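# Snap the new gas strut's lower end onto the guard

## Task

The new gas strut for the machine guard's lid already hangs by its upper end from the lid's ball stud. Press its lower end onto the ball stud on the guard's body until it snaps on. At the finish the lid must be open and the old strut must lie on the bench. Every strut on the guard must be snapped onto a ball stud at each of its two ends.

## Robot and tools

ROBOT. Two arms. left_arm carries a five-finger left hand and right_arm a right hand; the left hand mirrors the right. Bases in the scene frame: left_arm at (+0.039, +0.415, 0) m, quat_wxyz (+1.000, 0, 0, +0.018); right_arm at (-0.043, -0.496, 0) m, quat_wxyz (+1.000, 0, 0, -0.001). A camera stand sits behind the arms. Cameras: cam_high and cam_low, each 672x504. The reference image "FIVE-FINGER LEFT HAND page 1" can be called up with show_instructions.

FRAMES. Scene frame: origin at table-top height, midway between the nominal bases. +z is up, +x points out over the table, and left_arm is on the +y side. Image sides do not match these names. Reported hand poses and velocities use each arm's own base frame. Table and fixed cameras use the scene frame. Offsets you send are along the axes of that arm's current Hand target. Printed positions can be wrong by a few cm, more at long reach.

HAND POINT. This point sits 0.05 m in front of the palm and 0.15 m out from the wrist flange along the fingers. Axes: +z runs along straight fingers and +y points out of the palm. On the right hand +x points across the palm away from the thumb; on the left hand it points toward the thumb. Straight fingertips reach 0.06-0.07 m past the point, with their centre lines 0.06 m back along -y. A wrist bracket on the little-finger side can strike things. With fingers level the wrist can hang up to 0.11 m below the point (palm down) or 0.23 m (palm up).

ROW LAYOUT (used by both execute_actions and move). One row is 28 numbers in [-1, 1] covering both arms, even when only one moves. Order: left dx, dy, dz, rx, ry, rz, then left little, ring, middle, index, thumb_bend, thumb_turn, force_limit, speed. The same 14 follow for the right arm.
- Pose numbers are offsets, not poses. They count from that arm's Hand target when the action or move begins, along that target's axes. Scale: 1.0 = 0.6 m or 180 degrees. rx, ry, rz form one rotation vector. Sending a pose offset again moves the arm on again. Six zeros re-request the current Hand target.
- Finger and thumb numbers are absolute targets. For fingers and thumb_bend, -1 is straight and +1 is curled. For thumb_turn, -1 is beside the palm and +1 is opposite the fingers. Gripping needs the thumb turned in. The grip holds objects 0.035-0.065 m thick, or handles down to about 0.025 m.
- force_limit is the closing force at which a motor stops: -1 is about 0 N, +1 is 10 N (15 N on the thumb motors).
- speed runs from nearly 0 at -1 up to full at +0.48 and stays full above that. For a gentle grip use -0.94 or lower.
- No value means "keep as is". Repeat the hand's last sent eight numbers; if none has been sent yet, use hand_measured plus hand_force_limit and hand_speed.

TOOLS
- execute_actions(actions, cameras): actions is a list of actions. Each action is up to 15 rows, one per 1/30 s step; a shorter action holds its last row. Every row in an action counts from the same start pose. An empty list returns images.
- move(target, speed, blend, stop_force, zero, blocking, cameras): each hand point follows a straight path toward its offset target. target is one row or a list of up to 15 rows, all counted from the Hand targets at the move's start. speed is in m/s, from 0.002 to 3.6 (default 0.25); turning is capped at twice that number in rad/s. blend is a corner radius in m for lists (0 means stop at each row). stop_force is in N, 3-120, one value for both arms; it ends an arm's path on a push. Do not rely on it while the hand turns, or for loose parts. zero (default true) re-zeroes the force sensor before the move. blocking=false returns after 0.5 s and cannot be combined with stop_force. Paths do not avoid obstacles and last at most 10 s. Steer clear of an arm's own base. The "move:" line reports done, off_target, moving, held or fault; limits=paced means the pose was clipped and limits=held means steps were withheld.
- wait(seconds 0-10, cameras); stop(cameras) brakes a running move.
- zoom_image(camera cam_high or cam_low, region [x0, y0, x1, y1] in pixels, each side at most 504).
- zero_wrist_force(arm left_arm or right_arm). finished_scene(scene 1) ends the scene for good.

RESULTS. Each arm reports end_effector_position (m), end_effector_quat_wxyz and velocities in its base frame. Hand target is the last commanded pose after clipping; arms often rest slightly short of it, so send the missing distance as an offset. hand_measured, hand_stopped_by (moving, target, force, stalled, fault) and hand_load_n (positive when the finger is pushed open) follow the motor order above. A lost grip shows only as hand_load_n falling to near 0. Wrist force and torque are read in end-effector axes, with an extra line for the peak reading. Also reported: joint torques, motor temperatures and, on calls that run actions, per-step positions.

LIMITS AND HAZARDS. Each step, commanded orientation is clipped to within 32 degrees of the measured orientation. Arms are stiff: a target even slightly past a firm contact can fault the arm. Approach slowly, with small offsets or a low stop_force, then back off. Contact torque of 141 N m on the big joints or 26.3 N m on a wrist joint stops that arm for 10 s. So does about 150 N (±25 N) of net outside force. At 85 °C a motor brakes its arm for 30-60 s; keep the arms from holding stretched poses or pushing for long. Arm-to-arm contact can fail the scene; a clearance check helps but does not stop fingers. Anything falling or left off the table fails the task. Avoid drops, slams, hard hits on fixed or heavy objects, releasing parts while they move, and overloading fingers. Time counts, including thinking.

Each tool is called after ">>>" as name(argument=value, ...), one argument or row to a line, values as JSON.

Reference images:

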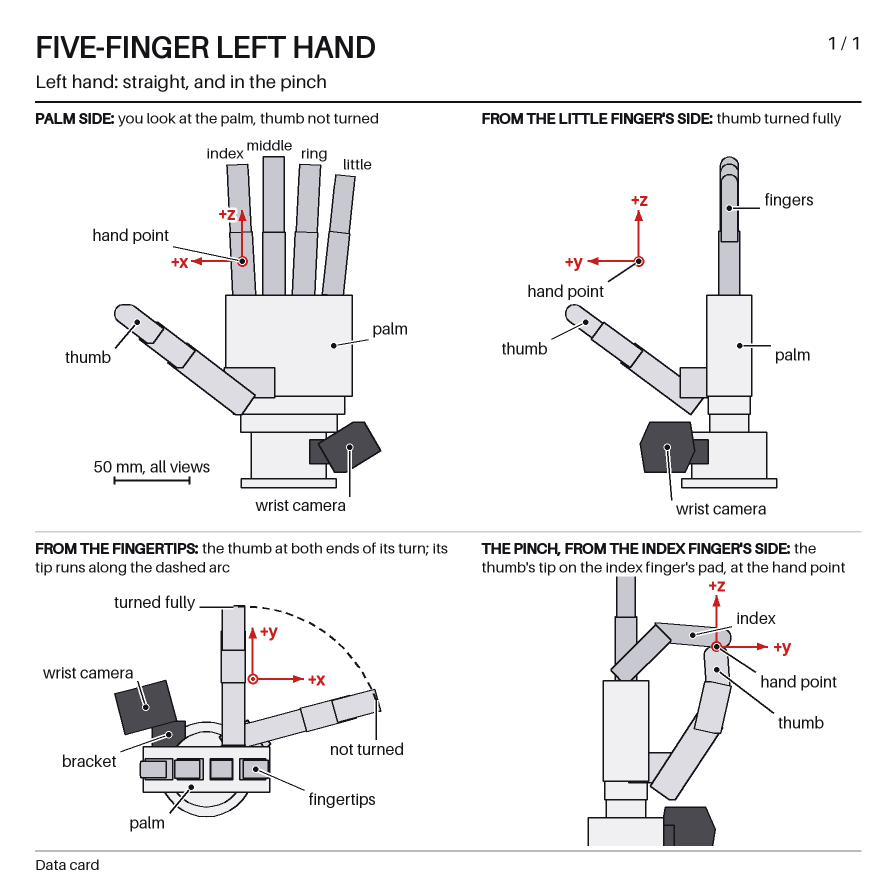

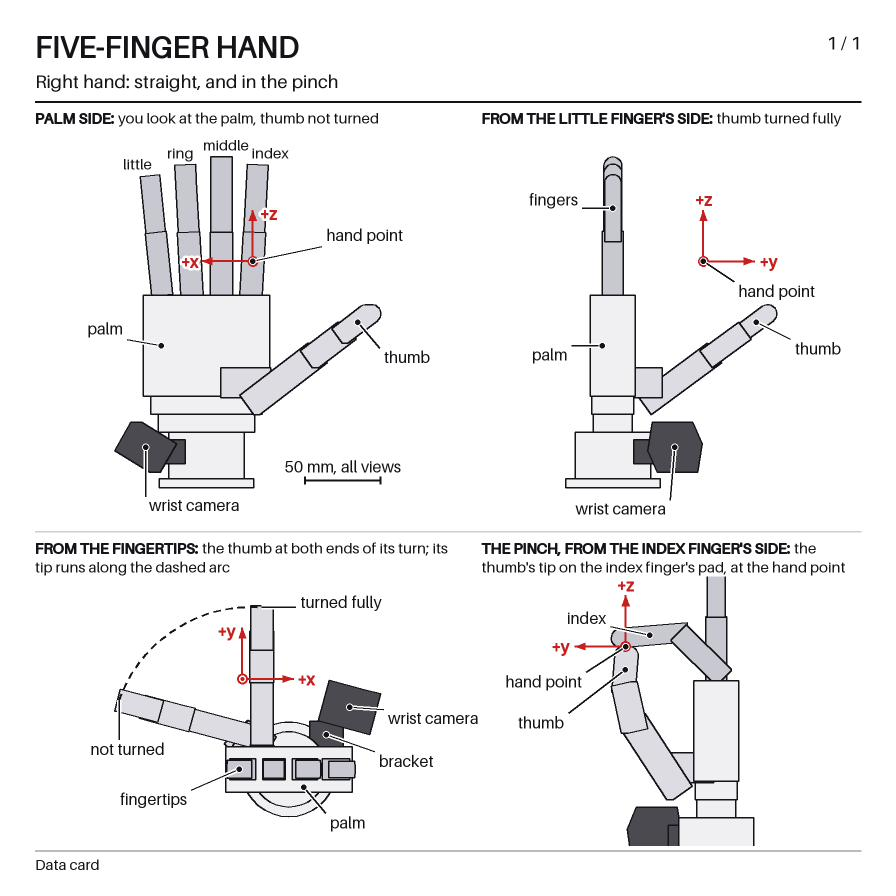

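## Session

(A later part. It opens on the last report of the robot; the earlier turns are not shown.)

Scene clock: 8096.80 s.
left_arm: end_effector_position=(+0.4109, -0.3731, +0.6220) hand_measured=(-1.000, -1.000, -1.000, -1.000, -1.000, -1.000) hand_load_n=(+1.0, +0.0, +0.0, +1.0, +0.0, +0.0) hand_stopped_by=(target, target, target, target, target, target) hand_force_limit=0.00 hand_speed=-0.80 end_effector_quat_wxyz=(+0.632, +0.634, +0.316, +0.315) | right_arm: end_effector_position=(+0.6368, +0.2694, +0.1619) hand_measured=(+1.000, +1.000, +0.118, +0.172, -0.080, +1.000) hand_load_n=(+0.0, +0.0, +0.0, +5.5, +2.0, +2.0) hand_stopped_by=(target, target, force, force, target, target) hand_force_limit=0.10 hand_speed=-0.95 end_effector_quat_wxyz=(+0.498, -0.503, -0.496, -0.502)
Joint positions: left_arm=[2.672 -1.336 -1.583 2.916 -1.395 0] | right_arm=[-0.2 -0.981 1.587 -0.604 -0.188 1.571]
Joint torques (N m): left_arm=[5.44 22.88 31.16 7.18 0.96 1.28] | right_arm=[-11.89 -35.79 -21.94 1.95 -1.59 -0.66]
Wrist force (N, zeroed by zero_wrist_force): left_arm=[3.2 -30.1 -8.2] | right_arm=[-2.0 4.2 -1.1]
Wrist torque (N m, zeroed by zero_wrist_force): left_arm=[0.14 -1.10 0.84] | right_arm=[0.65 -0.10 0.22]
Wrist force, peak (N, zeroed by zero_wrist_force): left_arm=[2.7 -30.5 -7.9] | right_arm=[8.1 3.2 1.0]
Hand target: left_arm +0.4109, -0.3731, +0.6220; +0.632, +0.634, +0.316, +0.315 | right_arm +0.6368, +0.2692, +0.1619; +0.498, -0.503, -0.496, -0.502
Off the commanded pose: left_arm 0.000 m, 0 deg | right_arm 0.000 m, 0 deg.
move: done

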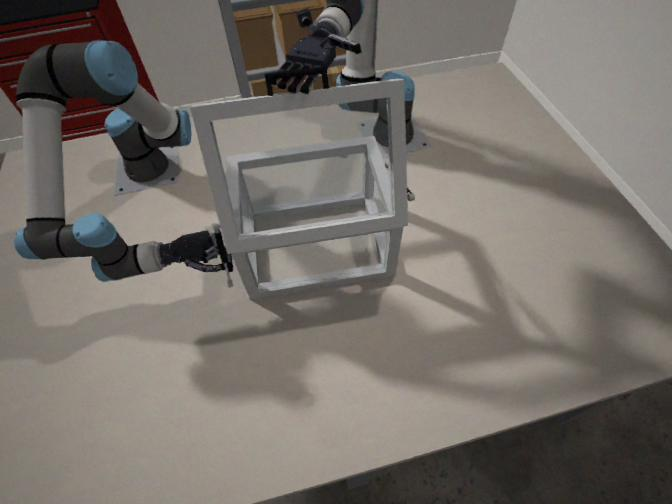

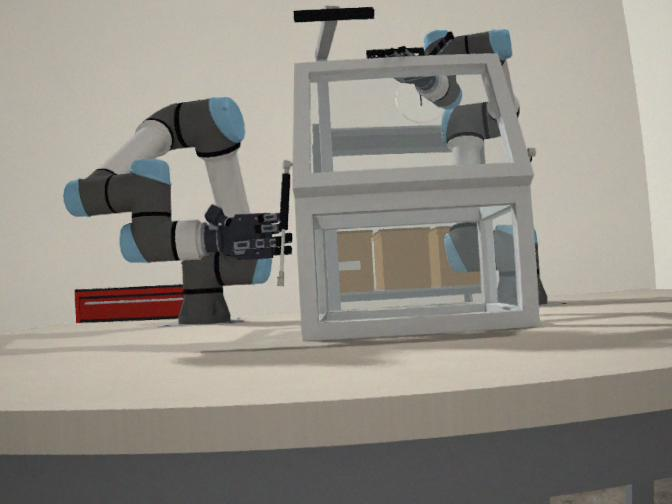

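>>> move(
  target=[0,0,0,0,0,0,-1,-1,-1,-1,-1,-1,0,-0.8,-0.0022,0,0,0,0,0,1,1,0.65,0.65,-0.08,1,0.1,-0.95],
  speed=0.02,
)

>>> execute_actions(
  actions=[
    [[0,0,0,0,0,0,-1,-1,-1,-1,-1,-1,0,-0.8,0,0,0,0,0,0,1,1,0.7,0.7,-0.08,1,0.4,-0.94]],
    [[0,0,0,0,0,0,-1,-1,-1,-1,-1,-1,0,-0.8,0,0,0,0,0,0,1,1,0.7,0.7,-0.08,1,0.4,-0.94]],
  ],
  cameras=["all"],
)

>>> zoom_image(
  camera="cam_low",
  region=[265, 230, 310, 290],
)

Scene clock: 8108.10 s.
left_arm: end_effector_position=(+0.4109, -0.3731, +0.6220) hand_measured=(-1.000, -1.000, -1.000, -1.000, -1.000, -1.000) hand_load_n=(+0.5, +0.0, +0.0, +0.5, +0.0, +0.0) hand_stopped_by=(target, target, target, target, target, target) hand_force_limit=0.00 hand_speed=-0.80 end_effector_quat_wxyz=(+0.632, +0.634, +0.316, +0.315) | right_arm: end_effector_position=(+0.6368, +0.2692, +0.1606) hand_measured=(+1.000, +1.000, +0.118, +0.172, -0.080, +1.000) hand_load_n=(+0.0, +0.0, +0.0, +4.5, +1.0, -1.5) hand_stopped_by=(target, target, force, force, target, target) hand_force_limit=0.10 hand_speed=-0.95 end_effector_quat_wxyz=(+0.498, -0.503, -0.497, -0.502)
Joint positions: left_arm=[2.672 -1.336 -1.583 2.916 -1.395 0] | right_arm=[-0.2 -0.979 1.588 -0.606 -0.189 1.571]
Joint torques (N m): left_arm=[5.11 22.51 31.11 7.39 0.79 1.34] | right_arm=[-12.15 -29.49 -7.52 -1.16 -1.59 0.06]
Wrist force (N, zeroed by zero_wrist_force): left_arm=[2.3 -30.1 -7.7] | right_arm=[4.8 3.3 -0.6]
Wrist torque (N m, zeroed by zero_wrist_force): left_arm=[0.12 -1.09 0.79] | right_arm=[0.61 -0.16 0.20]
Wrist force, peak (N, zeroed by zero_wrist_force): left_arm=[3.0 -30.4 -8.3] | right_arm=[5.2 3.4 -0.4]
Hand target: left_arm +0.4109, -0.3731, +0.6220; +0.632, +0.634, +0.316, +0.315 | right_arm +0.6368, +0.2692, +0.1606; +0.498, -0.503, -0.496, -0.502
Off the commanded pose: left_arm 0.000 m, 0 deg | right_arm 0.000 m, 0 deg.
move: done

Scene clock: 8109.30 s.
left_arm: end_effector_position=(+0.4109, -0.3731, +0.6220) hand_measured=(-1.000, -1.000, -1.000, -1.000, -1.000, -1.000) hand_load_n=(+1.0, +0.0, +0.0, +0.5, +0.0, +0.0) hand_stopped_by=(target, target, target, target, target, target) hand_force_limit=0.00 hand_speed=-0.80 end_effector_quat_wxyz=(+0.632, +0.634, +0.316, +0.315) | right_arm: end_effector_position=(+0.6368, +0.2692, +0.1606) hand_measured=(+1.000, +1.000, +0.142, +0.182, -0.080, +1.000) hand_load_n=(+0.0, +0.0, +7.5, +6.5, +3.0, -2.0) hand_stopped_by=(target, target, force, force, target, target) hand_force_limit=0.40 hand_speed=-0.94 end_effector_quat_wxyz=(+0.498, -0.503, -0.496, -0.502)
Joint positions: left_arm=[2.672 -1.336 -1.583 2.916 -1.395 0] | right_arm=[-0.2 -0.979 1.588 -0.606 -0.189 1.571]
Joint torques (N m): left_arm=[5.45 23.02 31.13 7.39 0.8 1.43] | right_arm=[-11.73 -32.37 -9.09 1.6 -0.47 1.08]
Wrist force (N, zeroed by zero_wrist_force): left_arm=[2.2 -30.3 -7.5] | right_arm=[5.3 3.3 -0.1]
Wrist torque (N m, zeroed by zero_wrist_force): left_arm=[0.11 -1.10 0.80] | right_arm=[0.63 -0.23 0.19]
Wrist force, peak (N, zeroed by zero_wrist_force): left_arm=[1.9 -30.5 -7.7] | right_arm=[6.1 3.3 0.2]
Hand target: left_arm +0.4109, -0.3731, +0.6220; +0.632, +0.634, +0.316, +0.315 | right_arm +0.6368, +0.2692, +0.1606; +0.498, -0.503, -0.496, -0.502
Off the commanded pose: left_arm 0.000 m, 0 deg | right_arm 0.000 m, 0 deg.
Step readings (end_effector_position of left_arm | right_arm):
0: (+0.4109, -0.3731, +0.6220) | (+0.6368, +0.2692, +0.1606)
1: (+0.4109, -0.3731, +0.6220) | (+0.6368, +0.2692, +0.1606)
2: (+0.4109, -0.3731, +0.6220) | (+0.6368, +0.2692, +0.1606)
4: (+0.4109, -0.3731, +0.6220) | (+0.6368, +0.2692, +0.1606)
8: (+0.4109, -0.3731, +0.6220) | (+0.6368, +0.2692, +0.1606)
15: (+0.4109, -0.3731, +0.6220) | (+0.6368, +0.2692, +0.1606)
16: (+0.4109, -0.3731, +0.6220) | (+0.6368, +0.2692, +0.1606)
17: (+0.4109, -0.3731, +0.6220) | (+0.6368, +0.2692, +0.1606)
19: (+0.4109, -0.3731, +0.6220) | (+0.6368, +0.2692, +0.1606)
23: (+0.4109, -0.3731, +0.6220) | (+0.6368, +0.2692, +0.1606)
30: (+0.4109, -0.3731, +0.6220) | (+0.6368, +0.2692, +0.1606)

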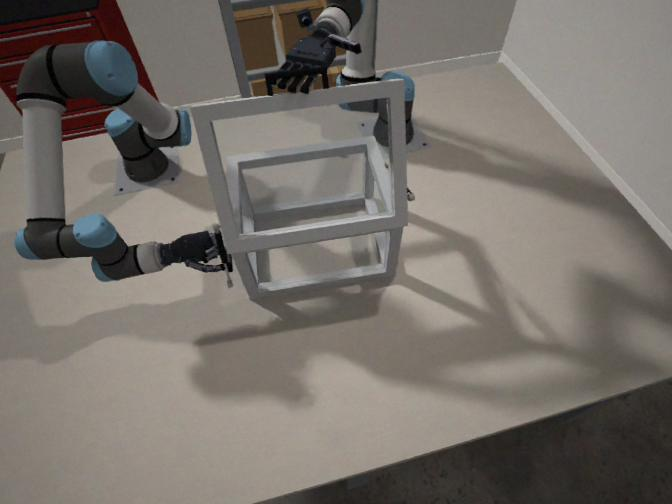

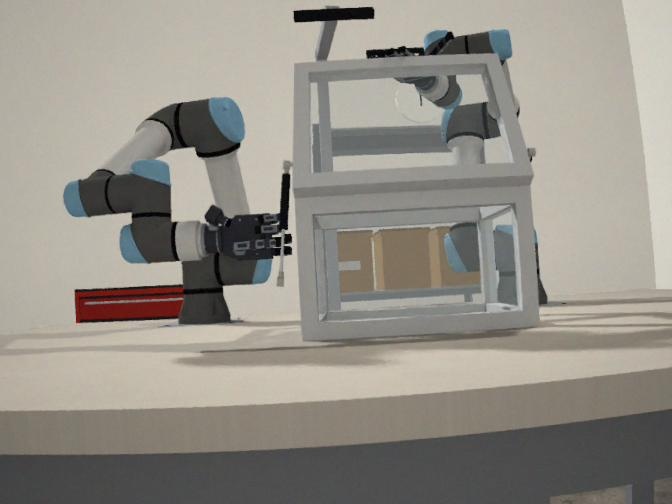

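Scaled by 8.400.

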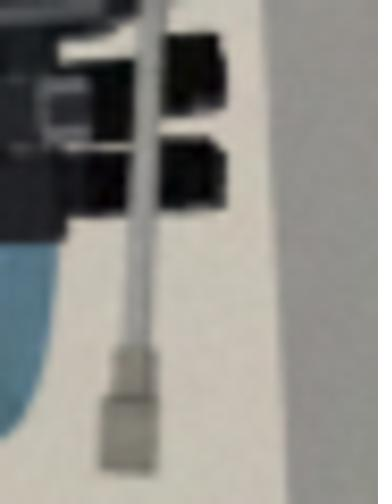

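>>> move(
  target=[
    [0,0,0,0,0,0,-1,-1,-1,-1,-1,-1,0,-0.8,-0.0008,-0.0366,0.002,0,0.00244,0.04438,1,1,0.7,0.7,-0.08,1,0.4,-0.94],
    [0,0,0,0,0,0,-1,-1,-1,-1,-1,-1,0,-0.8,0.0032,-0.0729,0.004,0,0.00489,0.08876,1,1,0.7,0.7,-0.08,1,0.4,-0.94],
  ],
  speed=0.05,
  blend=0.003,
  cameras=["all"],
)

>>> zoom_image(
  camera="cam_low",
  region=[265, 220, 310, 290],
)

Scene clock: 8134.13 s.
left_arm: end_effector_position=(+0.4109, -0.3731, +0.6220) hand_measured=(-1.000, -1.000, -1.000, -1.000, -1.000, -1.000) hand_load_n=(+0.5, +0.0, +0.0, +0.5, +0.0, +0.0) hand_stopped_by=(target, target, target, target, target, target) hand_force_limit=0.00 hand_speed=-0.80 end_effector_quat_wxyz=(+0.632, +0.634, +0.316, +0.315) | right_arm: end_effector_position=(+0.5931, +0.2721, +0.1626) hand_measured=(+1.000, +1.000, +0.142, +0.182, -0.080, +1.000) hand_load_n=(+0.0, +0.0, +5.5, +2.5, +0.5, -3.0) hand_stopped_by=(target, target, force, force, target, target) hand_force_limit=0.40 hand_speed=-0.94 end_effector_quat_wxyz=(+0.567, -0.564, -0.418, -0.432)
Joint positions: left_arm=[2.672 -1.336 -1.583 2.916 -1.395 0] | right_arm=[-0.209 -1.049 1.664 -0.535 -0.196 1.773]
Joint torques (N m): left_arm=[5.32 22.92 30.99 7.35 0.7 1.37] | right_arm=[-10.06 -31.13 -14.9 -1.37 -1.6 -0.67]
Wrist force (N, zeroed by zero_wrist_force): left_arm=[1.8 -30.2 -7.7] | right_arm=[8.4 3.1 0.0]
Wrist torque (N m, zeroed by zero_wrist_force): left_arm=[0.12 -1.08 0.77] | right_arm=[0.61 -0.27 0.21]
Wrist force, peak (N, zeroed by zero_wrist_force): left_arm=[2.2 -30.6 -7.7] | right_arm=[12.9 2.4 0.4]
Hand target: left_arm +0.4109, -0.3731, +0.6220; +0.632, +0.634, +0.316, +0.315 | right_arm +0.5931, +0.2721, +0.1626; +0.567, -0.564, -0.418, -0.432
Off the commanded pose: left_arm 0.000 m, 0 deg | right_arm 0.000 m, 0 deg.
move: done

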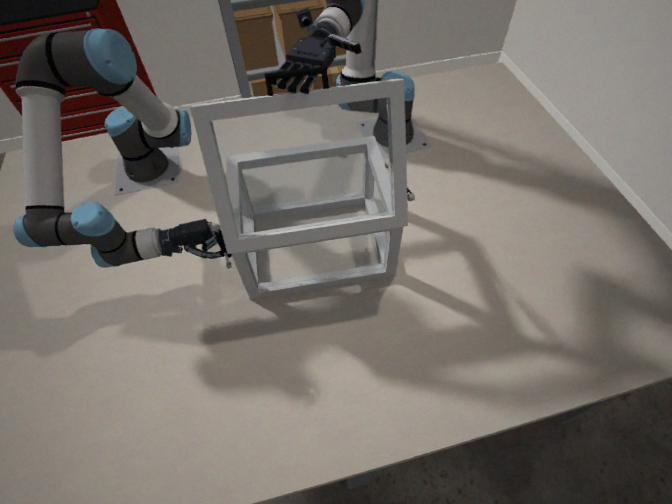

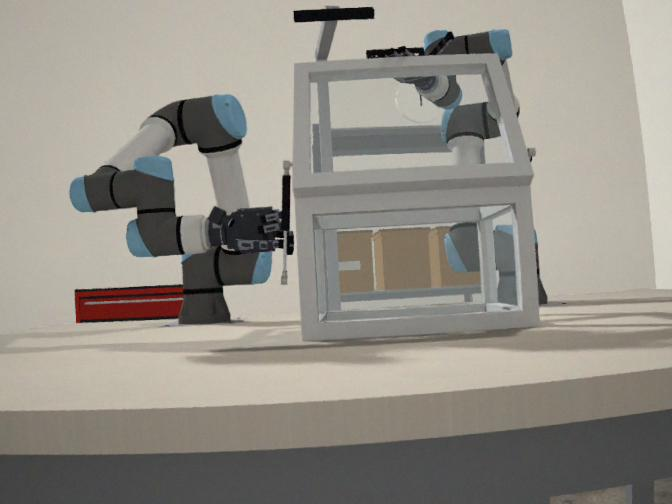

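Scaled by 7.200.

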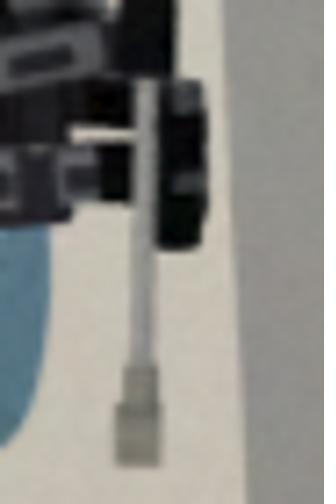

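>>> move(
  target=[
    [0,0,0,0,0,0,-1,-1,-1,-1,-1,-1,0,-0.8,-0.0002,-0.0366,0.002,0,0.00244,0.04438,1,1,0.7,0.7,-0.08,1,0.4,-0.94],
    [0,0,0,0,0,0,-1,-1,-1,-1,-1,-1,0,-0.8,0.0042,-0.0729,0.004,0,0.00489,0.08876,1,1,0.7,0.7,-0.08,1,0.4,-0.94],
    [0,0,0,0,0,0,-1,-1,-1,-1,-1,-1,0,-0.8,0.0137,-0.1083,0.006,0,0.00733,0.13313,1,1,0.7,0.7,-0.08,1,0.4,-0.94],
  ],
  speed=0.05,
  blend=0.003,
  cameras=["all"],
)

>>> zoom_image(
  camera="cam_low",
  region=[265, 210, 310, 280],
)

Scene clock: 8149.73 s.
left_arm: end_effector_position=(+0.4109, -0.3731, +0.6220) hand_measured=(-1.000, -1.000, -1.000, -1.000, -1.000, -1.000) hand_load_n=(+0.5, +0.0, +0.0, +0.5, +0.0, +0.0) hand_stopped_by=(target, target, target, target, target, target) hand_force_limit=0.00 hand_speed=-0.80 end_effector_quat_wxyz=(+0.632, +0.634, +0.316, +0.315) | right_arm: end_effector_position=(+0.5330, +0.2761, +0.1886) hand_measured=(+1.000, +1.000, +0.144, +0.182, -0.080, +1.000) hand_load_n=(+0.0, +0.0, +0.0, +0.0, +0.5, +0.0) hand_stopped_by=(target, target, force, force, target, target) hand_force_limit=0.40 hand_speed=-0.94 end_effector_quat_wxyz=(+0.649, -0.633, -0.285, -0.312)
Joint positions: left_arm=[2.672 -1.336 -1.583 2.916 -1.395 0] | right_arm=[-0.22 -1.157 1.727 -0.388 -0.199 2.092]
Joint torques (N m): left_arm=[4.77 23.38 30.42 7.4 0.69 1.49] | right_arm=[-10.53 -28.56 -9.87 -0.72 1.62 -0.44]
Wrist force (N, zeroed by zero_wrist_force): left_arm=[2.5 -29.8 -8.1] | right_arm=[2.6 2.3 -1.3]
Wrist torque (N m, zeroed by zero_wrist_force): left_arm=[0.14 -1.07 0.81] | right_arm=[0.52 -0.21 0.23]
Wrist force, peak (N, zeroed by zero_wrist_force): left_arm=[1.9 -30.7 -7.6] | right_arm=[8.9 2.9 0.0]
Hand target: left_arm +0.4109, -0.3731, +0.6220; +0.632, +0.634, +0.316, +0.315 | right_arm +0.5330, +0.2761, +0.1886; +0.649, -0.633, -0.285, -0.312
Off the commanded pose: left_arm 0.000 m, 0 deg | right_arm 0.000 m, 0 deg.
move: done

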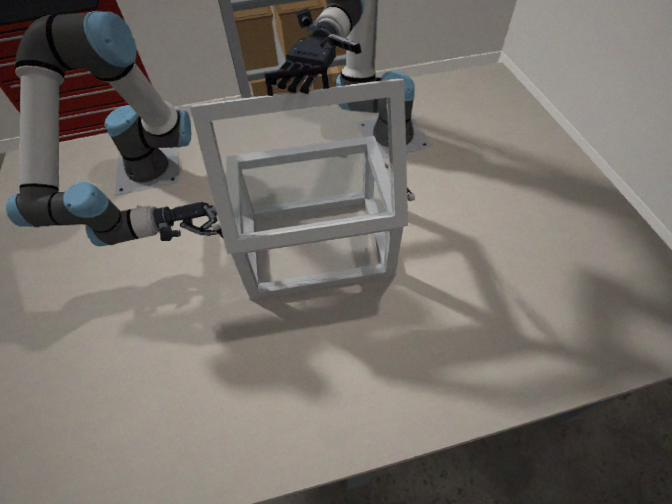

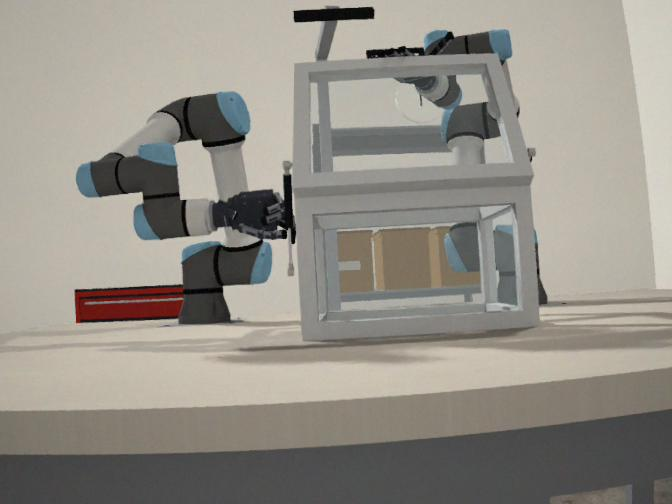

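Scaled by 7.200.

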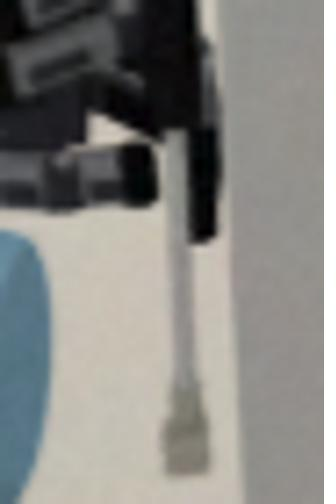

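>>> execute_actions(
  actions=[],
  cameras=["all"],
)

>>> zoom_image(
  camera="cam_low",
  region=[275, 205, 305, 250],
)

>>> zoom_image(
  camera="cam_high",
  region=[195, 195, 245, 275],
)

Scene clock: 8163.30 s.
left_arm: end_effector_position=(+0.4109, -0.3731, +0.6220) hand_measured=(-1.000, -1.000, -1.000, -1.000, -1.000, -1.000) hand_load_n=(+0.5, +0.0, +0.0, +0.5, +0.0, +0.0) hand_stopped_by=(target, target, target, target, target, target) hand_force_limit=0.00 hand_speed=-0.80 end_effector_quat_wxyz=(+0.632, +0.634, +0.316, +0.315) | right_arm: end_effector_position=(+0.5330, +0.2761, +0.1886) hand_measured=(+1.000, +1.000, +0.144, +0.182, -0.080, +1.000) hand_load_n=(+0.0, +0.0, +0.0, +0.0, +0.0, +0.0) hand_stopped_by=(target, target, force, force, target, target) hand_force_limit=0.40 hand_speed=-0.94 end_effector_quat_wxyz=(+0.649, -0.633, -0.285, -0.312)
Joint positions: left_arm=[2.672 -1.336 -1.583 2.916 -1.395 0] | right_arm=[-0.22 -1.157 1.726 -0.388 -0.199 2.092]
Joint velocities: within noise
Joint torques (N m): left_arm=[5.45 23.41 30.4 7.33 0.72 1.39] | right_arm=[11.54 -22.21 -16.63 -0.76 1.58 -0.95]
Motor temperatures (°C): left_arm=[20 20 19 34 27 30] | right_arm=[19 21 21 26 29 26]
Wrist force (N, zeroed by zero_wrist_force): left_arm=[2.7 -30.4 -8.1] | right_arm=[2.4 2.1 -1.5]
Wrist torque (N m, zeroed by zero_wrist_force): left_arm=[0.11 -1.11 0.82] | right_arm=[0.51 -0.16 0.20]
Wrist force, peak (N, zeroed by zero_wrist_force): left_arm=[2.6 -30.5 -7.9] | right_arm=[2.8 2.5 -1.5]
Hand target: left_arm +0.4109, -0.3731, +0.6220; +0.632, +0.634, +0.316, +0.315 | right_arm +0.5330, +0.2761, +0.1886; +0.649, -0.633, -0.285, -0.312
Off the commanded pose: left_arm 0.000 m, 0 deg | right_arm 0.000 m, 0 deg.

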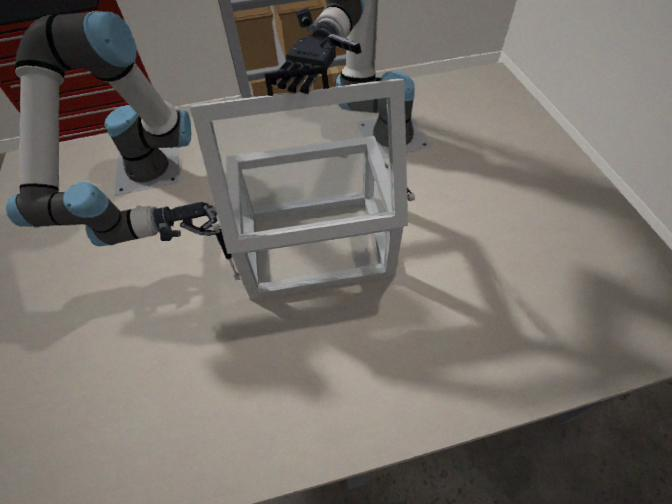

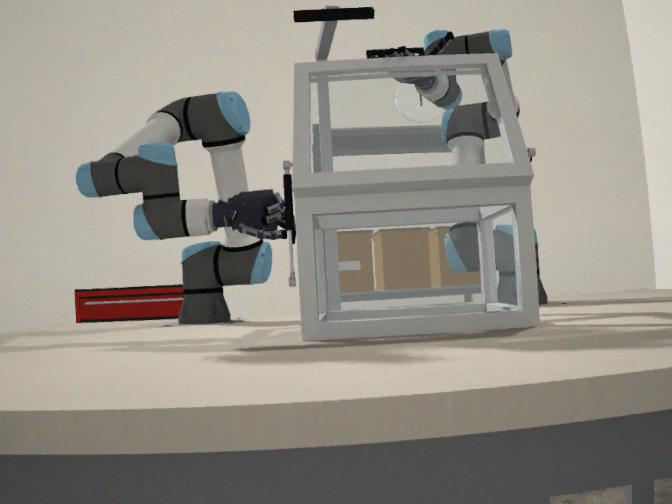

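Scaled by 11.200.

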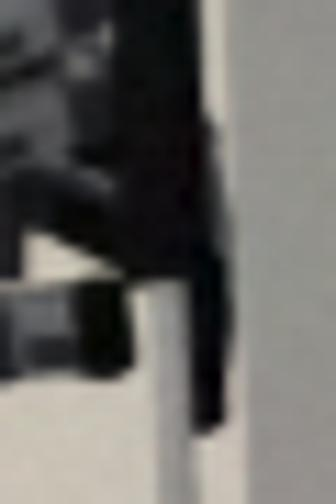

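Scaled by 6.300.

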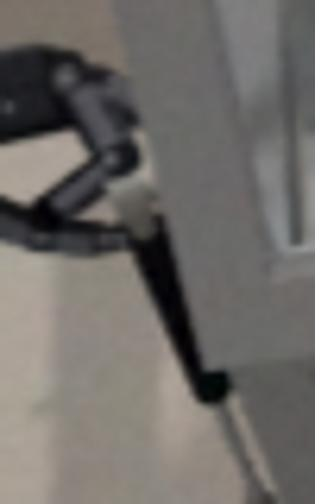

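>>> move(
  target=[
    [0,0,0,0,0,0,-1,-1,-1,-1,-1,-1,0,-0.8,0,-0.0055,-0.0998,0,0,0,1,1,-0.4,-0.2,0,1,0.1,-0.3],
    [0,0,0,0,0,0,-1,-1,-1,-1,-1,-1,0,-0.8,0,-0.0055,-0.0998,0,-0.01222,-0.22187,1,1,-0.4,-0.2,0,1,0.1,-0.3],
  ],
  speed=[0.08,0.15],
  blend=[0.01,0],
  cameras=["all"],
)

>>> zoom_image(
  camera="cam_low",
  region=[280, 262, 304, 290],
)

>>> zoom_image(
  camera="cam_high",
  region=[220, 260, 250, 295],
)

Scene clock: 8194.27 s.
left_arm: end_effector_position=(+0.4109, -0.3731, +0.6220) hand_measured=(-1.000, -1.000, -1.000, -1.000, -1.000, -1.000) hand_load_n=(+1.0, +0.0, +0.0, +1.0, +0.0, +0.0) hand_stopped_by=(target, target, target, target, target, target) hand_force_limit=0.00 hand_speed=-0.80 end_effector_quat_wxyz=(+0.632, +0.634, +0.316, +0.315) | right_arm: end_effector_position=(+0.5290, +0.2163, +0.1886) hand_measured=(+1.000, +1.000, -0.400, -0.200, +0.000, +1.000) hand_load_n=(+0.0, +0.0, +0.0, +0.0, +0.0, +0.5) hand_stopped_by=(target, target, target, target, target, target) hand_force_limit=0.10 hand_speed=-0.30 end_effector_quat_wxyz=(+0.498, -0.503, -0.496, -0.502)
Joint positions: left_arm=[2.672 -1.336 -1.583 2.916 -1.395 0] | right_arm=[-0.361 -1.232 1.905 -0.671 -0.349 1.572]
Joint torques (N m): left_arm=[5.63 23.64 29.96 7.3 0.62 1.42] | right_arm=[-6.25 -17.26 -21.66 1.86 -0.25 0.85]
Wrist force (N, zeroed by zero_wrist_force): left_arm=[2.6 -30.0 -8.1] | right_arm=[2.4 3.7 -1.1]
Wrist torque (N m, zeroed by zero_wrist_force): left_arm=[0.11 -1.09 0.82] | right_arm=[0.65 -0.13 0.17]
Wrist force, peak (N, zeroed by zero_wrist_force): left_arm=[2.7 -30.6 -7.9] | right_arm=[1.9 4.4 -3.7]
Hand target: left_arm +0.4109, -0.3731, +0.6220; +0.632, +0.634, +0.316, +0.315 | right_arm +0.5290, +0.2163, +0.1885; +0.498, -0.503, -0.496, -0.502
Off the commanded pose: left_arm 0.000 m, 0 deg | right_arm 0.000 m, 0 deg.
move: done

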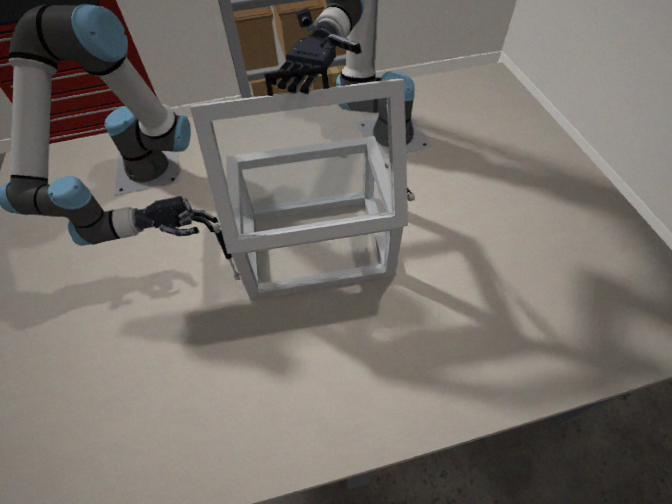

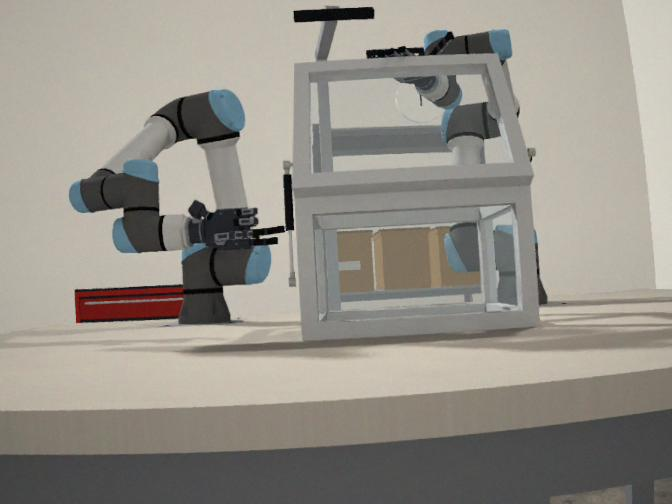

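Scaled by 18.000.

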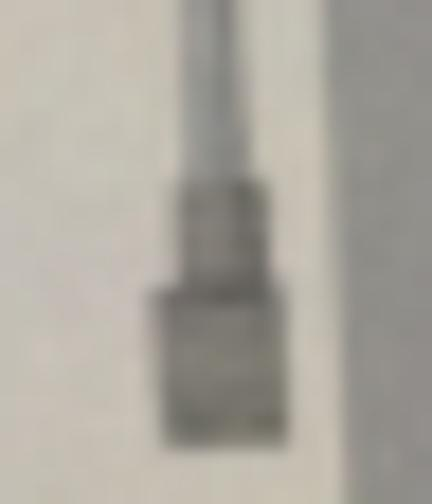

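Scaled by 14.400.

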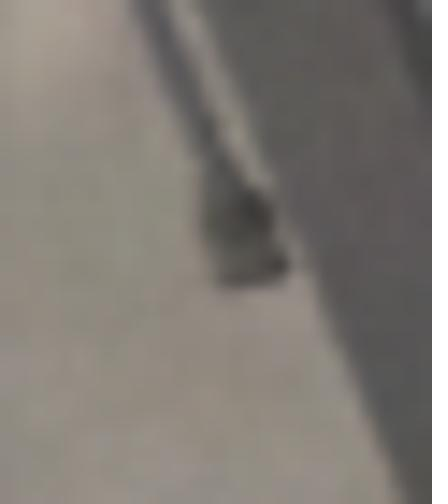

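>>> move(
  target=[
    [0,0,0,0,0,0,-1,-1,-1,-1,-1,-1,0,-0.8,-0.0443,0.08,0.01,0.2,0,0,1,1,-0.4,-0.2,0,1,0.1,-0.3],
    [0,0,0,0,0,0,-1,-1,-1,-1,-1,-1,0,-0.8,-0.0443,0.134,0.0387,0.3161,0,0,1,1,-0.4,-0.2,0,1,0.1,-0.3],
  ],
  speed=0.15,
  blend=[0.01,0],
)

>>> move(
  target=[0,0,0,0,0,0,-1,-1,-1,-1,-1,-1,0,-0.8,0,0.0833,0,0,0,0,1,1,-0.4,-0.2,0,1,0.1,-0.3],
  speed=0.04,
  cameras=["all"],
)

>>> zoom_image(
  camera="cam_low",
  region=[260, 220, 310, 290],
)

>>> zoom_image(
  camera="cam_high",
  region=[205, 240, 240, 285],
)

Scene clock: 8231.77 s.
left_arm: end_effector_position=(+0.4109, -0.3731, +0.6220) hand_measured=(-1.000, -1.000, -1.000, -1.000, -1.000, -1.000) hand_load_n=(+1.0, +0.0, +0.0, +0.5, +0.0, +0.0) hand_stopped_by=(target, target, target, target, target, target) hand_force_limit=0.00 hand_speed=-0.80 end_effector_quat_wxyz=(+0.632, +0.634, +0.316, +0.315) | right_arm: end_effector_position=(+0.6096, +0.2387, +0.1617) hand_measured=(+1.000, +1.000, -0.400, -0.200, +0.000, +1.000) hand_load_n=(+0.0, +0.0, +0.0, +0.0, +0.0, +0.0) hand_stopped_by=(target, target, target, target, target, target) hand_force_limit=0.10 hand_speed=-0.30 end_effector_quat_wxyz=(+0.677, -0.205, -0.676, -0.205)
Joint positions: left_arm=[2.672 -1.336 -1.583 2.916 -1.395 0] | right_arm=[-0.107 -0.434 0.56 -0.124 -1.089 1.571]
Joint torques (N m): left_arm=[5.72 23.62 29.6 7.28 0.55 1.5] | right_arm=[-12.83 -62.39 -23.88 0.52 1.25 -0.16]
Wrist force (N, zeroed by zero_wrist_force): left_arm=[2.5 -29.9 -7.9] | right_arm=[2.6 3.8 -0.7]
Wrist torque (N m, zeroed by zero_wrist_force): left_arm=[0.13 -1.07 0.80] | right_arm=[0.62 -0.18 0.26]
Wrist force, peak (N, zeroed by zero_wrist_force): left_arm=[2.6 -30.5 -8.0] | right_arm=[2.3 4.6 -0.7]
Hand target: left_arm +0.4109, -0.3731, +0.6220; +0.632, +0.634, +0.316, +0.315 | right_arm +0.6096, +0.2386, +0.1618; +0.677, -0.205, -0.676, -0.205
Off the commanded pose: left_arm 0.000 m, 0 deg | right_arm 0.000 m, 0 deg.
move: done

Scene clock: 8233.53 s.
left_arm: end_effector_position=(+0.4109, -0.3731, +0.6220) hand_measured=(-1.000, -1.000, -1.000, -1.000, -1.000, -1.000) hand_load_n=(+0.5, +0.0, +0.0, +1.0, +0.0, +0.0) hand_stopped_by=(target, target, target, target, target, target) hand_force_limit=0.00 hand_speed=-0.80 end_effector_quat_wxyz=(+0.632, +0.634, +0.316, +0.315) | right_arm: end_effector_position=(+0.6373, +0.2801, +0.1616) hand_measured=(+1.000, +1.000, -0.400, -0.200, +0.000, +1.000) hand_load_n=(+0.0, +0.0, +0.0, +0.0, +0.0, +0.0) hand_stopped_by=(target, target, target, target, target, target) hand_force_limit=0.10 hand_speed=-0.30 end_effector_quat_wxyz=(+0.677, -0.206, -0.676, -0.205)
Joint positions: left_arm=[2.672 -1.336 -1.583 2.916 -1.395 0] | right_arm=[-0.052 -0.199 0.084 0.117 -1.033 1.571]
Joint torques (N m): left_arm=[4.95 24.55 29.82 7.22 0.53 1.41] | right_arm=[6.96 -72.51 -9.72 -0.44 -0.59 -1.23]
Wrist force (N, zeroed by zero_wrist_force): left_arm=[2.5 -30.1 -8.0] | right_arm=[2.2 3.7 -0.7]
Wrist torque (N m, zeroed by zero_wrist_force): left_arm=[0.14 -1.07 0.80] | right_arm=[0.60 -0.11 0.23]
Wrist force, peak (N, zeroed by zero_wrist_force): left_arm=[2.6 -30.5 -7.9] | right_arm=[2.4 4.4 -0.6]
Hand target: left_arm +0.4109, -0.3731, +0.6220; +0.632, +0.634, +0.316, +0.315 | right_arm +0.6374, +0.2801, +0.1618; +0.677, -0.205, -0.676, -0.205
Off the commanded pose: left_arm 0.000 m, 0 deg | right_arm 0.000 m, 0 deg.
move: done

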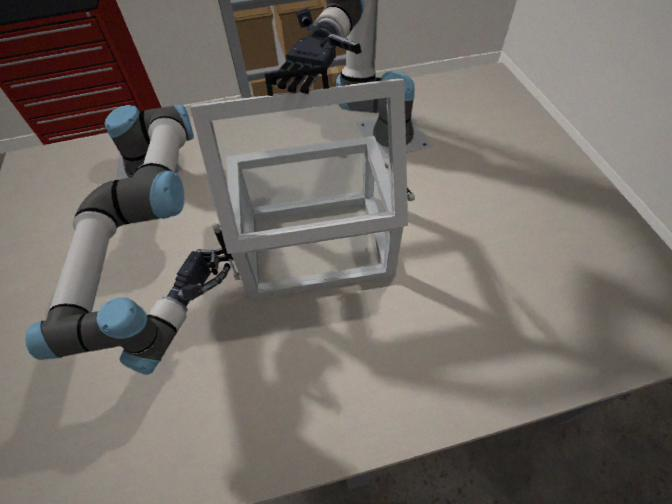

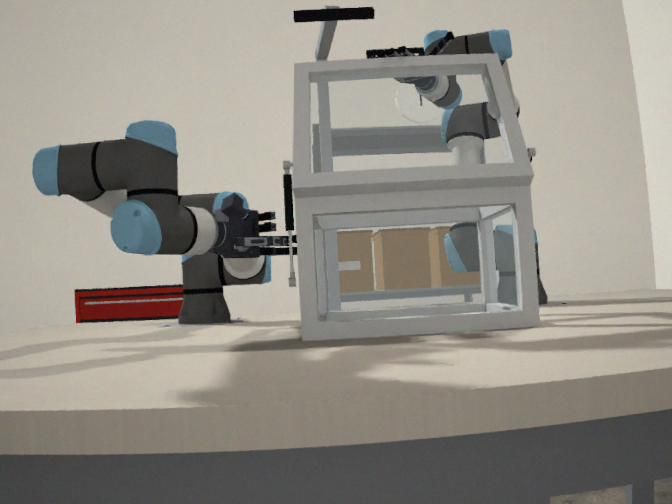

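Scaled by 7.200.

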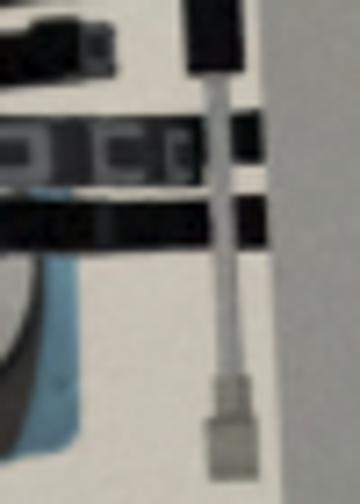

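Scaled by 11.200.

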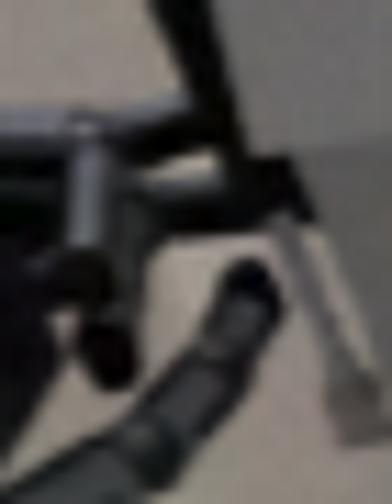

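>>> execute_actions(
  actions=[
    [[0,0,0,0,0,0,-1,-1,-1,-1,-1,-1,0,-0.8,0,0,0,0,0,0,1,1,-0.4,0.5,0,1,-0.5,-0.88]],
    [[0,0,0,0,0,0,-1,-1,-1,-1,-1,-1,0,-0.8,0,0,0,0,0,0,1,1,-0.4,0.5,0,1,-0.5,-0.88]],
    [[0,0,0,0,0,0,-1,-1,-1,-1,-1,-1,0,-0.8,0,0,0,0,0,0,1,1,-0.4,0.5,0,1,-0.5,-0.88]],
    [[0,0,0,0,0,0,-1,-1,-1,-1,-1,-1,0,-0.8,0,0,0,0,0,0,1,1,-0.4,0.5,0,1,-0.5,-0.88]],
  ],
  cameras=["all"],
)

>>> zoom_image(
  camera="cam_low",
  region=[260, 220, 310, 290],
)

>>> zoom_image(
  camera="cam_high",
  region=[205, 240, 240, 285],
)

Scene clock: 8247.70 s.
left_arm: end_effector_position=(+0.4109, -0.3731, +0.6220) hand_measured=(-1.000, -1.000, -1.000, -1.000, -1.000, -1.000) hand_load_n=(+0.5, +0.0, +0.0, +0.5, +0.0, +0.0) hand_stopped_by=(target, target, target, target, target, target) hand_force_limit=0.00 hand_speed=-0.80 end_effector_quat_wxyz=(+0.632, +0.634, +0.316, +0.315) | right_arm: end_effector_position=(+0.6374, +0.2801, +0.1618) hand_measured=(+1.000, +1.000, -0.400, +0.144, +0.000, +1.000) hand_load_n=(+0.0, +0.0, +0.0, +3.5, +0.5, +0.0) hand_stopped_by=(target, target, target, force, target, target) hand_force_limit=-0.50 hand_speed=-0.88 end_effector_quat_wxyz=(+0.677, -0.205, -0.676, -0.205)
Joint positions: left_arm=[2.672 -1.336 -1.583 2.916 -1.395 0] | right_arm=[-0.052 -0.19 0.065 0.128 -1.034 1.57]
Joint torques (N m): left_arm=[6.09 23.96 29.2 7.15 0.49 1.37] | right_arm=[13.19 -48.99 -24.97 2.86 -1.81 -1.43]
Wrist force (N, zeroed by zero_wrist_force): left_arm=[2.6 -29.9 -7.9] | right_arm=[2.3 3.9 -0.8]
Wrist torque (N m, zeroed by zero_wrist_force): left_arm=[0.14 -1.08 0.81] | right_arm=[0.63 -0.11 0.24]
Wrist force, peak (N, zeroed by zero_wrist_force): left_arm=[2.5 -30.5 -7.9] | right_arm=[2.6 4.0 -0.7]
Hand target: left_arm +0.4109, -0.3731, +0.6220; +0.632, +0.634, +0.316, +0.315 | right_arm +0.6374, +0.2801, +0.1618; +0.677, -0.205, -0.676, -0.205
Off the commanded pose: left_arm 0.000 m, 0 deg | right_arm 0.000 m, 0 deg.
Step readings (end_effector_position of left_arm | right_arm):
0: (+0.4109, -0.3731, +0.6220) | (+0.6373, +0.2801, +0.1617)
1: (+0.4109, -0.3731, +0.6220) | (+0.6373, +0.2801, +0.1617)
2: (+0.4109, -0.3731, +0.6220) | (+0.6373, +0.2801, +0.1618)
4: (+0.4109, -0.3731, +0.6220) | (+0.6374, +0.2801, +0.1618)
8: (+0.4109, -0.3731, +0.6220) | (+0.6374, +0.2801, +0.1618)
15: (+0.4109, -0.3731, +0.6220) | (+0.6374, +0.2801, +0.1618)
16: (+0.4109, -0.3731, +0.6220) | (+0.6374, +0.2801, +0.1618)
17: (+0.4109, -0.3731, +0.6220) | (+0.6374, +0.2801, +0.1618)
19: (+0.4109, -0.3731, +0.6220) | (+0.6374, +0.2801, +0.1618)
23: (+0.4109, -0.3731, +0.6220) | (+0.6374, +0.2801, +0.1618)
30: (+0.4109, -0.3731, +0.6220) | (+0.6374, +0.2801, +0.1617)
31: (+0.4109, -0.3731, +0.6220) | (+0.6374, +0.2801, +0.1618)
32: (+0.4109, -0.3731, +0.6220) | (+0.6374, +0.2801, +0.1618)
34: (+0.4109, -0.3731, +0.6220) | (+0.6374, +0.2801, +0.1617)
38: (+0.4109, -0.3731, +0.6220) | (+0.6374, +0.2801, +0.1618)
45: (+0.4109, -0.3731, +0.6220) | (+0.6374, +0.2801, +0.1618)
46: (+0.4109, -0.3731, +0.6220) | (+0.6374, +0.2801, +0.1618)
47: (+0.4109, -0.3731, +0.6220) | (+0.6374, +0.2801, +0.1618)
49: (+0.4109, -0.3731, +0.6220) | (+0.6374, +0.2801, +0.1618)
53: (+0.4109, -0.3731, +0.6220) | (+0.6374, +0.2801, +0.1618)
60: (+0.4109, -0.3731, +0.6220) | (+0.6374, +0.2801, +0.1618)

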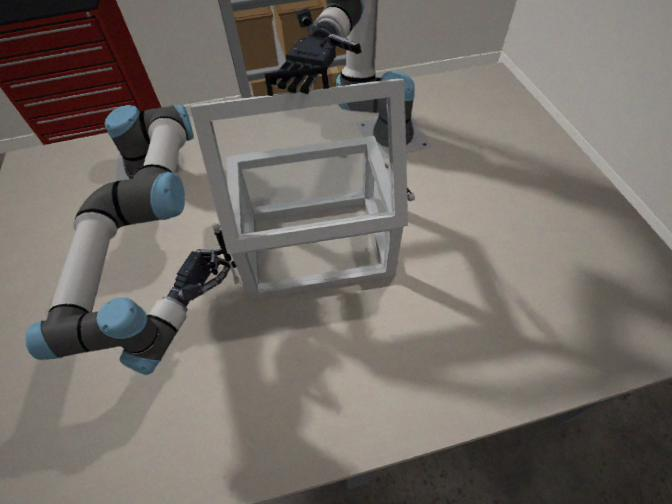

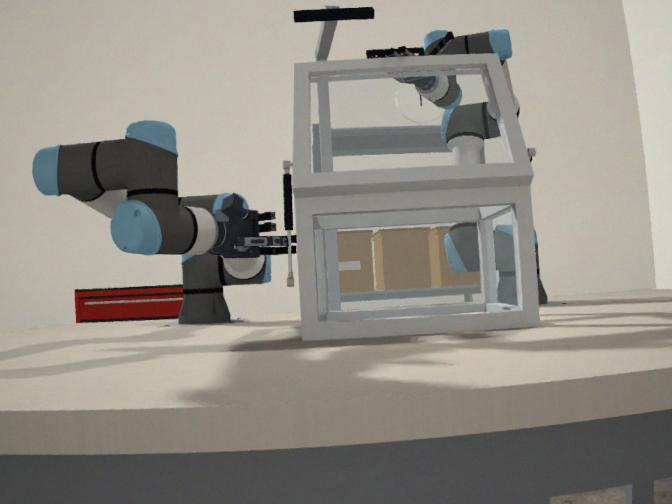

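Scaled by 7.200.

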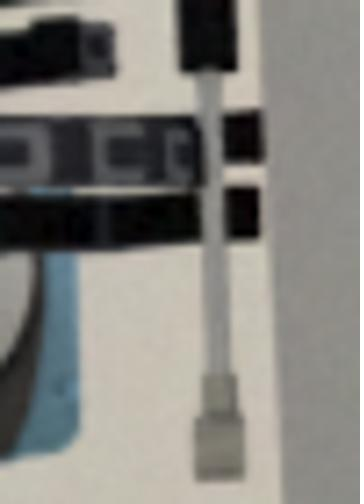

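Scaled by 11.200.

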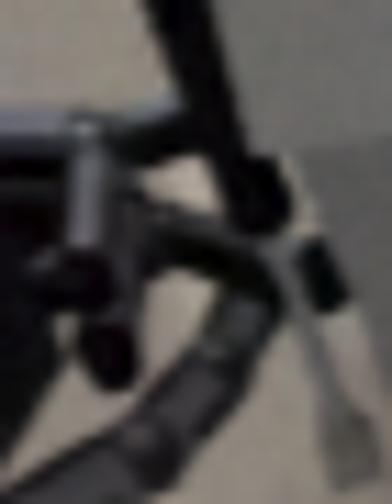

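>>> move(
  target=[
    [0,0,0,0,0,0,-1,-1,-1,-1,-1,-1,0,-0.8,0,-0.0144,-0.0083,0,0,0,1,1,-0.4,0.5,0,1,-0.5,-0.88],
    [0,0,0,0,0,0,-1,-1,-1,-1,-1,-1,0,-0.8,0,-0.03175,-0.01833,-0.0556,0,0,1,1,-0.4,0.5,0,1,-0.5,-0.88],
    [0,0,0,0,0,0,-1,-1,-1,-1,-1,-1,0,-0.8,0,-0.034,-0.0196,-0.1778,0,0,1,1,-0.4,0.5,0,1,-0.5,-0.88],
  ],
  speed=[0.03,0.03,0.06],
  blend=[0.003,0.003,0],
  cameras=["all"],
)

>>> zoom_image(
  camera="cam_low",
  region=[250, 220, 310, 290],
)

>>> zoom_image(
  camera="cam_high",
  region=[205, 240, 240, 285],
)

Scene clock: 8261.17 s.
left_arm: end_effector_position=(+0.4109, -0.3731, +0.6220) hand_measured=(-1.000, -1.000, -1.000, -1.000, -1.000, -1.000) hand_load_n=(+0.5, +0.0, +0.0, +1.0, -0.5, +0.0) hand_stopped_by=(target, target, target, target, target, target) hand_force_limit=0.00 hand_speed=-0.80 end_effector_quat_wxyz=(+0.632, +0.634, +0.316, +0.315) | right_arm: end_effector_position=(+0.6359, +0.2566, +0.1618) hand_measured=(+1.000, +1.000, -0.400, +0.144, +0.000, +1.000) hand_load_n=(+0.0, +0.0, +0.0, +0.0, +0.0, +0.0) hand_stopped_by=(target, target, target, force, target, target) hand_force_limit=-0.50 hand_speed=-0.88 end_effector_quat_wxyz=(+0.594, -0.384, -0.593, -0.384) end_effector_velocity=(-0.001, +0.000, +0.001) end_effector_angular_velocity=(+0.000, +0.000, +0.006)
Joint positions: left_arm=[2.672 -1.336 -1.583 2.916 -1.395 0] | right_arm=[-0.191 -0.746 1.162 -0.415 -0.614 1.571]
Joint velocities: left_arm=[within noise] | right_arm=[0 0.001 -0.005 0.004 -0.006 0]
Joint torques (N m): left_arm=[5.12 24.59 28.83 7.14 0.3 1.52] | right_arm=[1.78 -39.15 -22.81 2.61 -1.88 1.96]
Wrist force (N, zeroed by zero_wrist_force): left_arm=[2.5 -29.9 -7.8] | right_arm=[2.4 3.7 -0.6]
Wrist torque (N m, zeroed by zero_wrist_force): left_arm=[0.11 -1.07 0.81] | right_arm=[0.60 -0.15 0.24]
Wrist force, peak (N, zeroed by zero_wrist_force): left_arm=[2.1 -30.6 -7.7] | right_arm=[4.6 4.0 -0.6]
Hand target: left_arm +0.4109, -0.3731, +0.6220; +0.632, +0.634, +0.316, +0.315 | right_arm +0.6359, +0.2567, +0.1617; +0.595, -0.384, -0.593, -0.384
Off the commanded pose: left_arm 0.000 m, 0 deg | right_arm 0.000 m, 0 deg.
move: done

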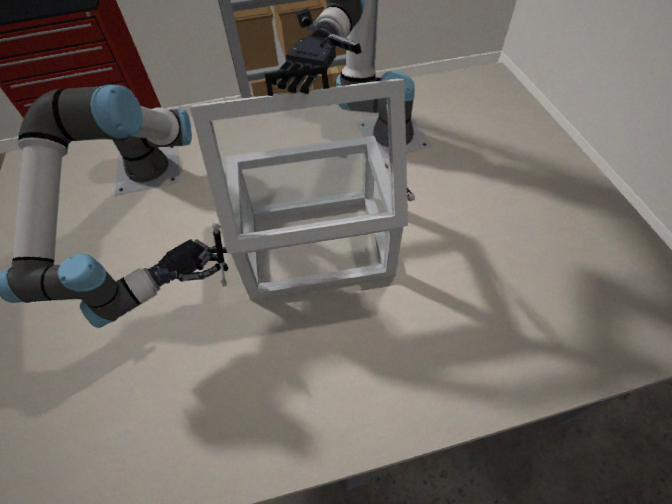

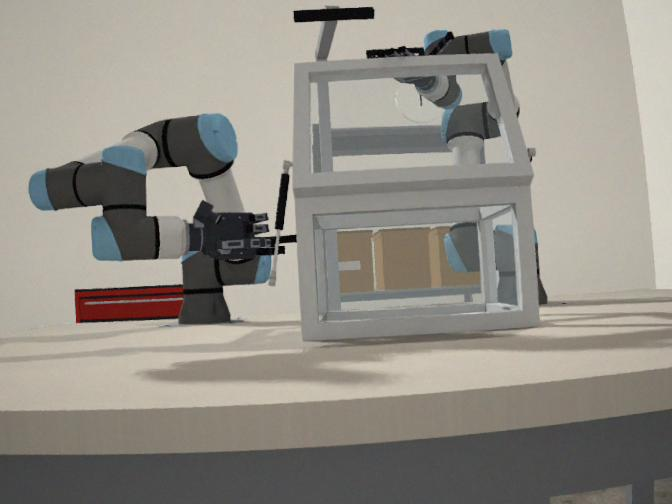

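Scaled by 7.200.

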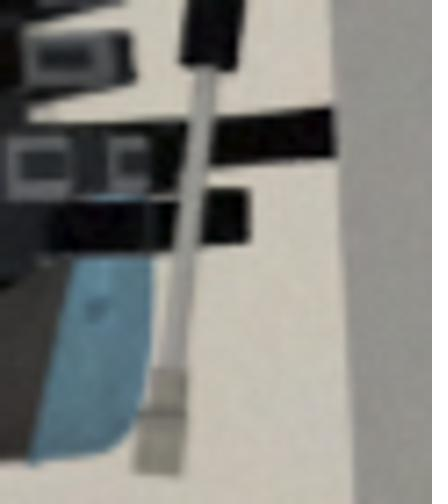

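Scaled by 11.200.

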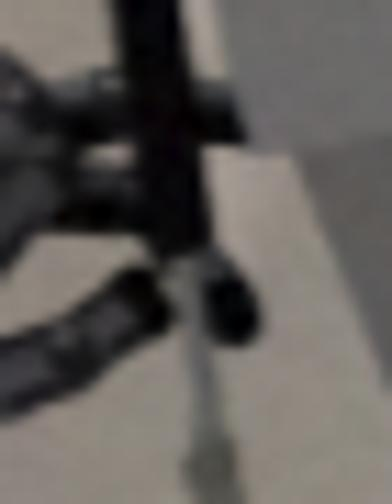

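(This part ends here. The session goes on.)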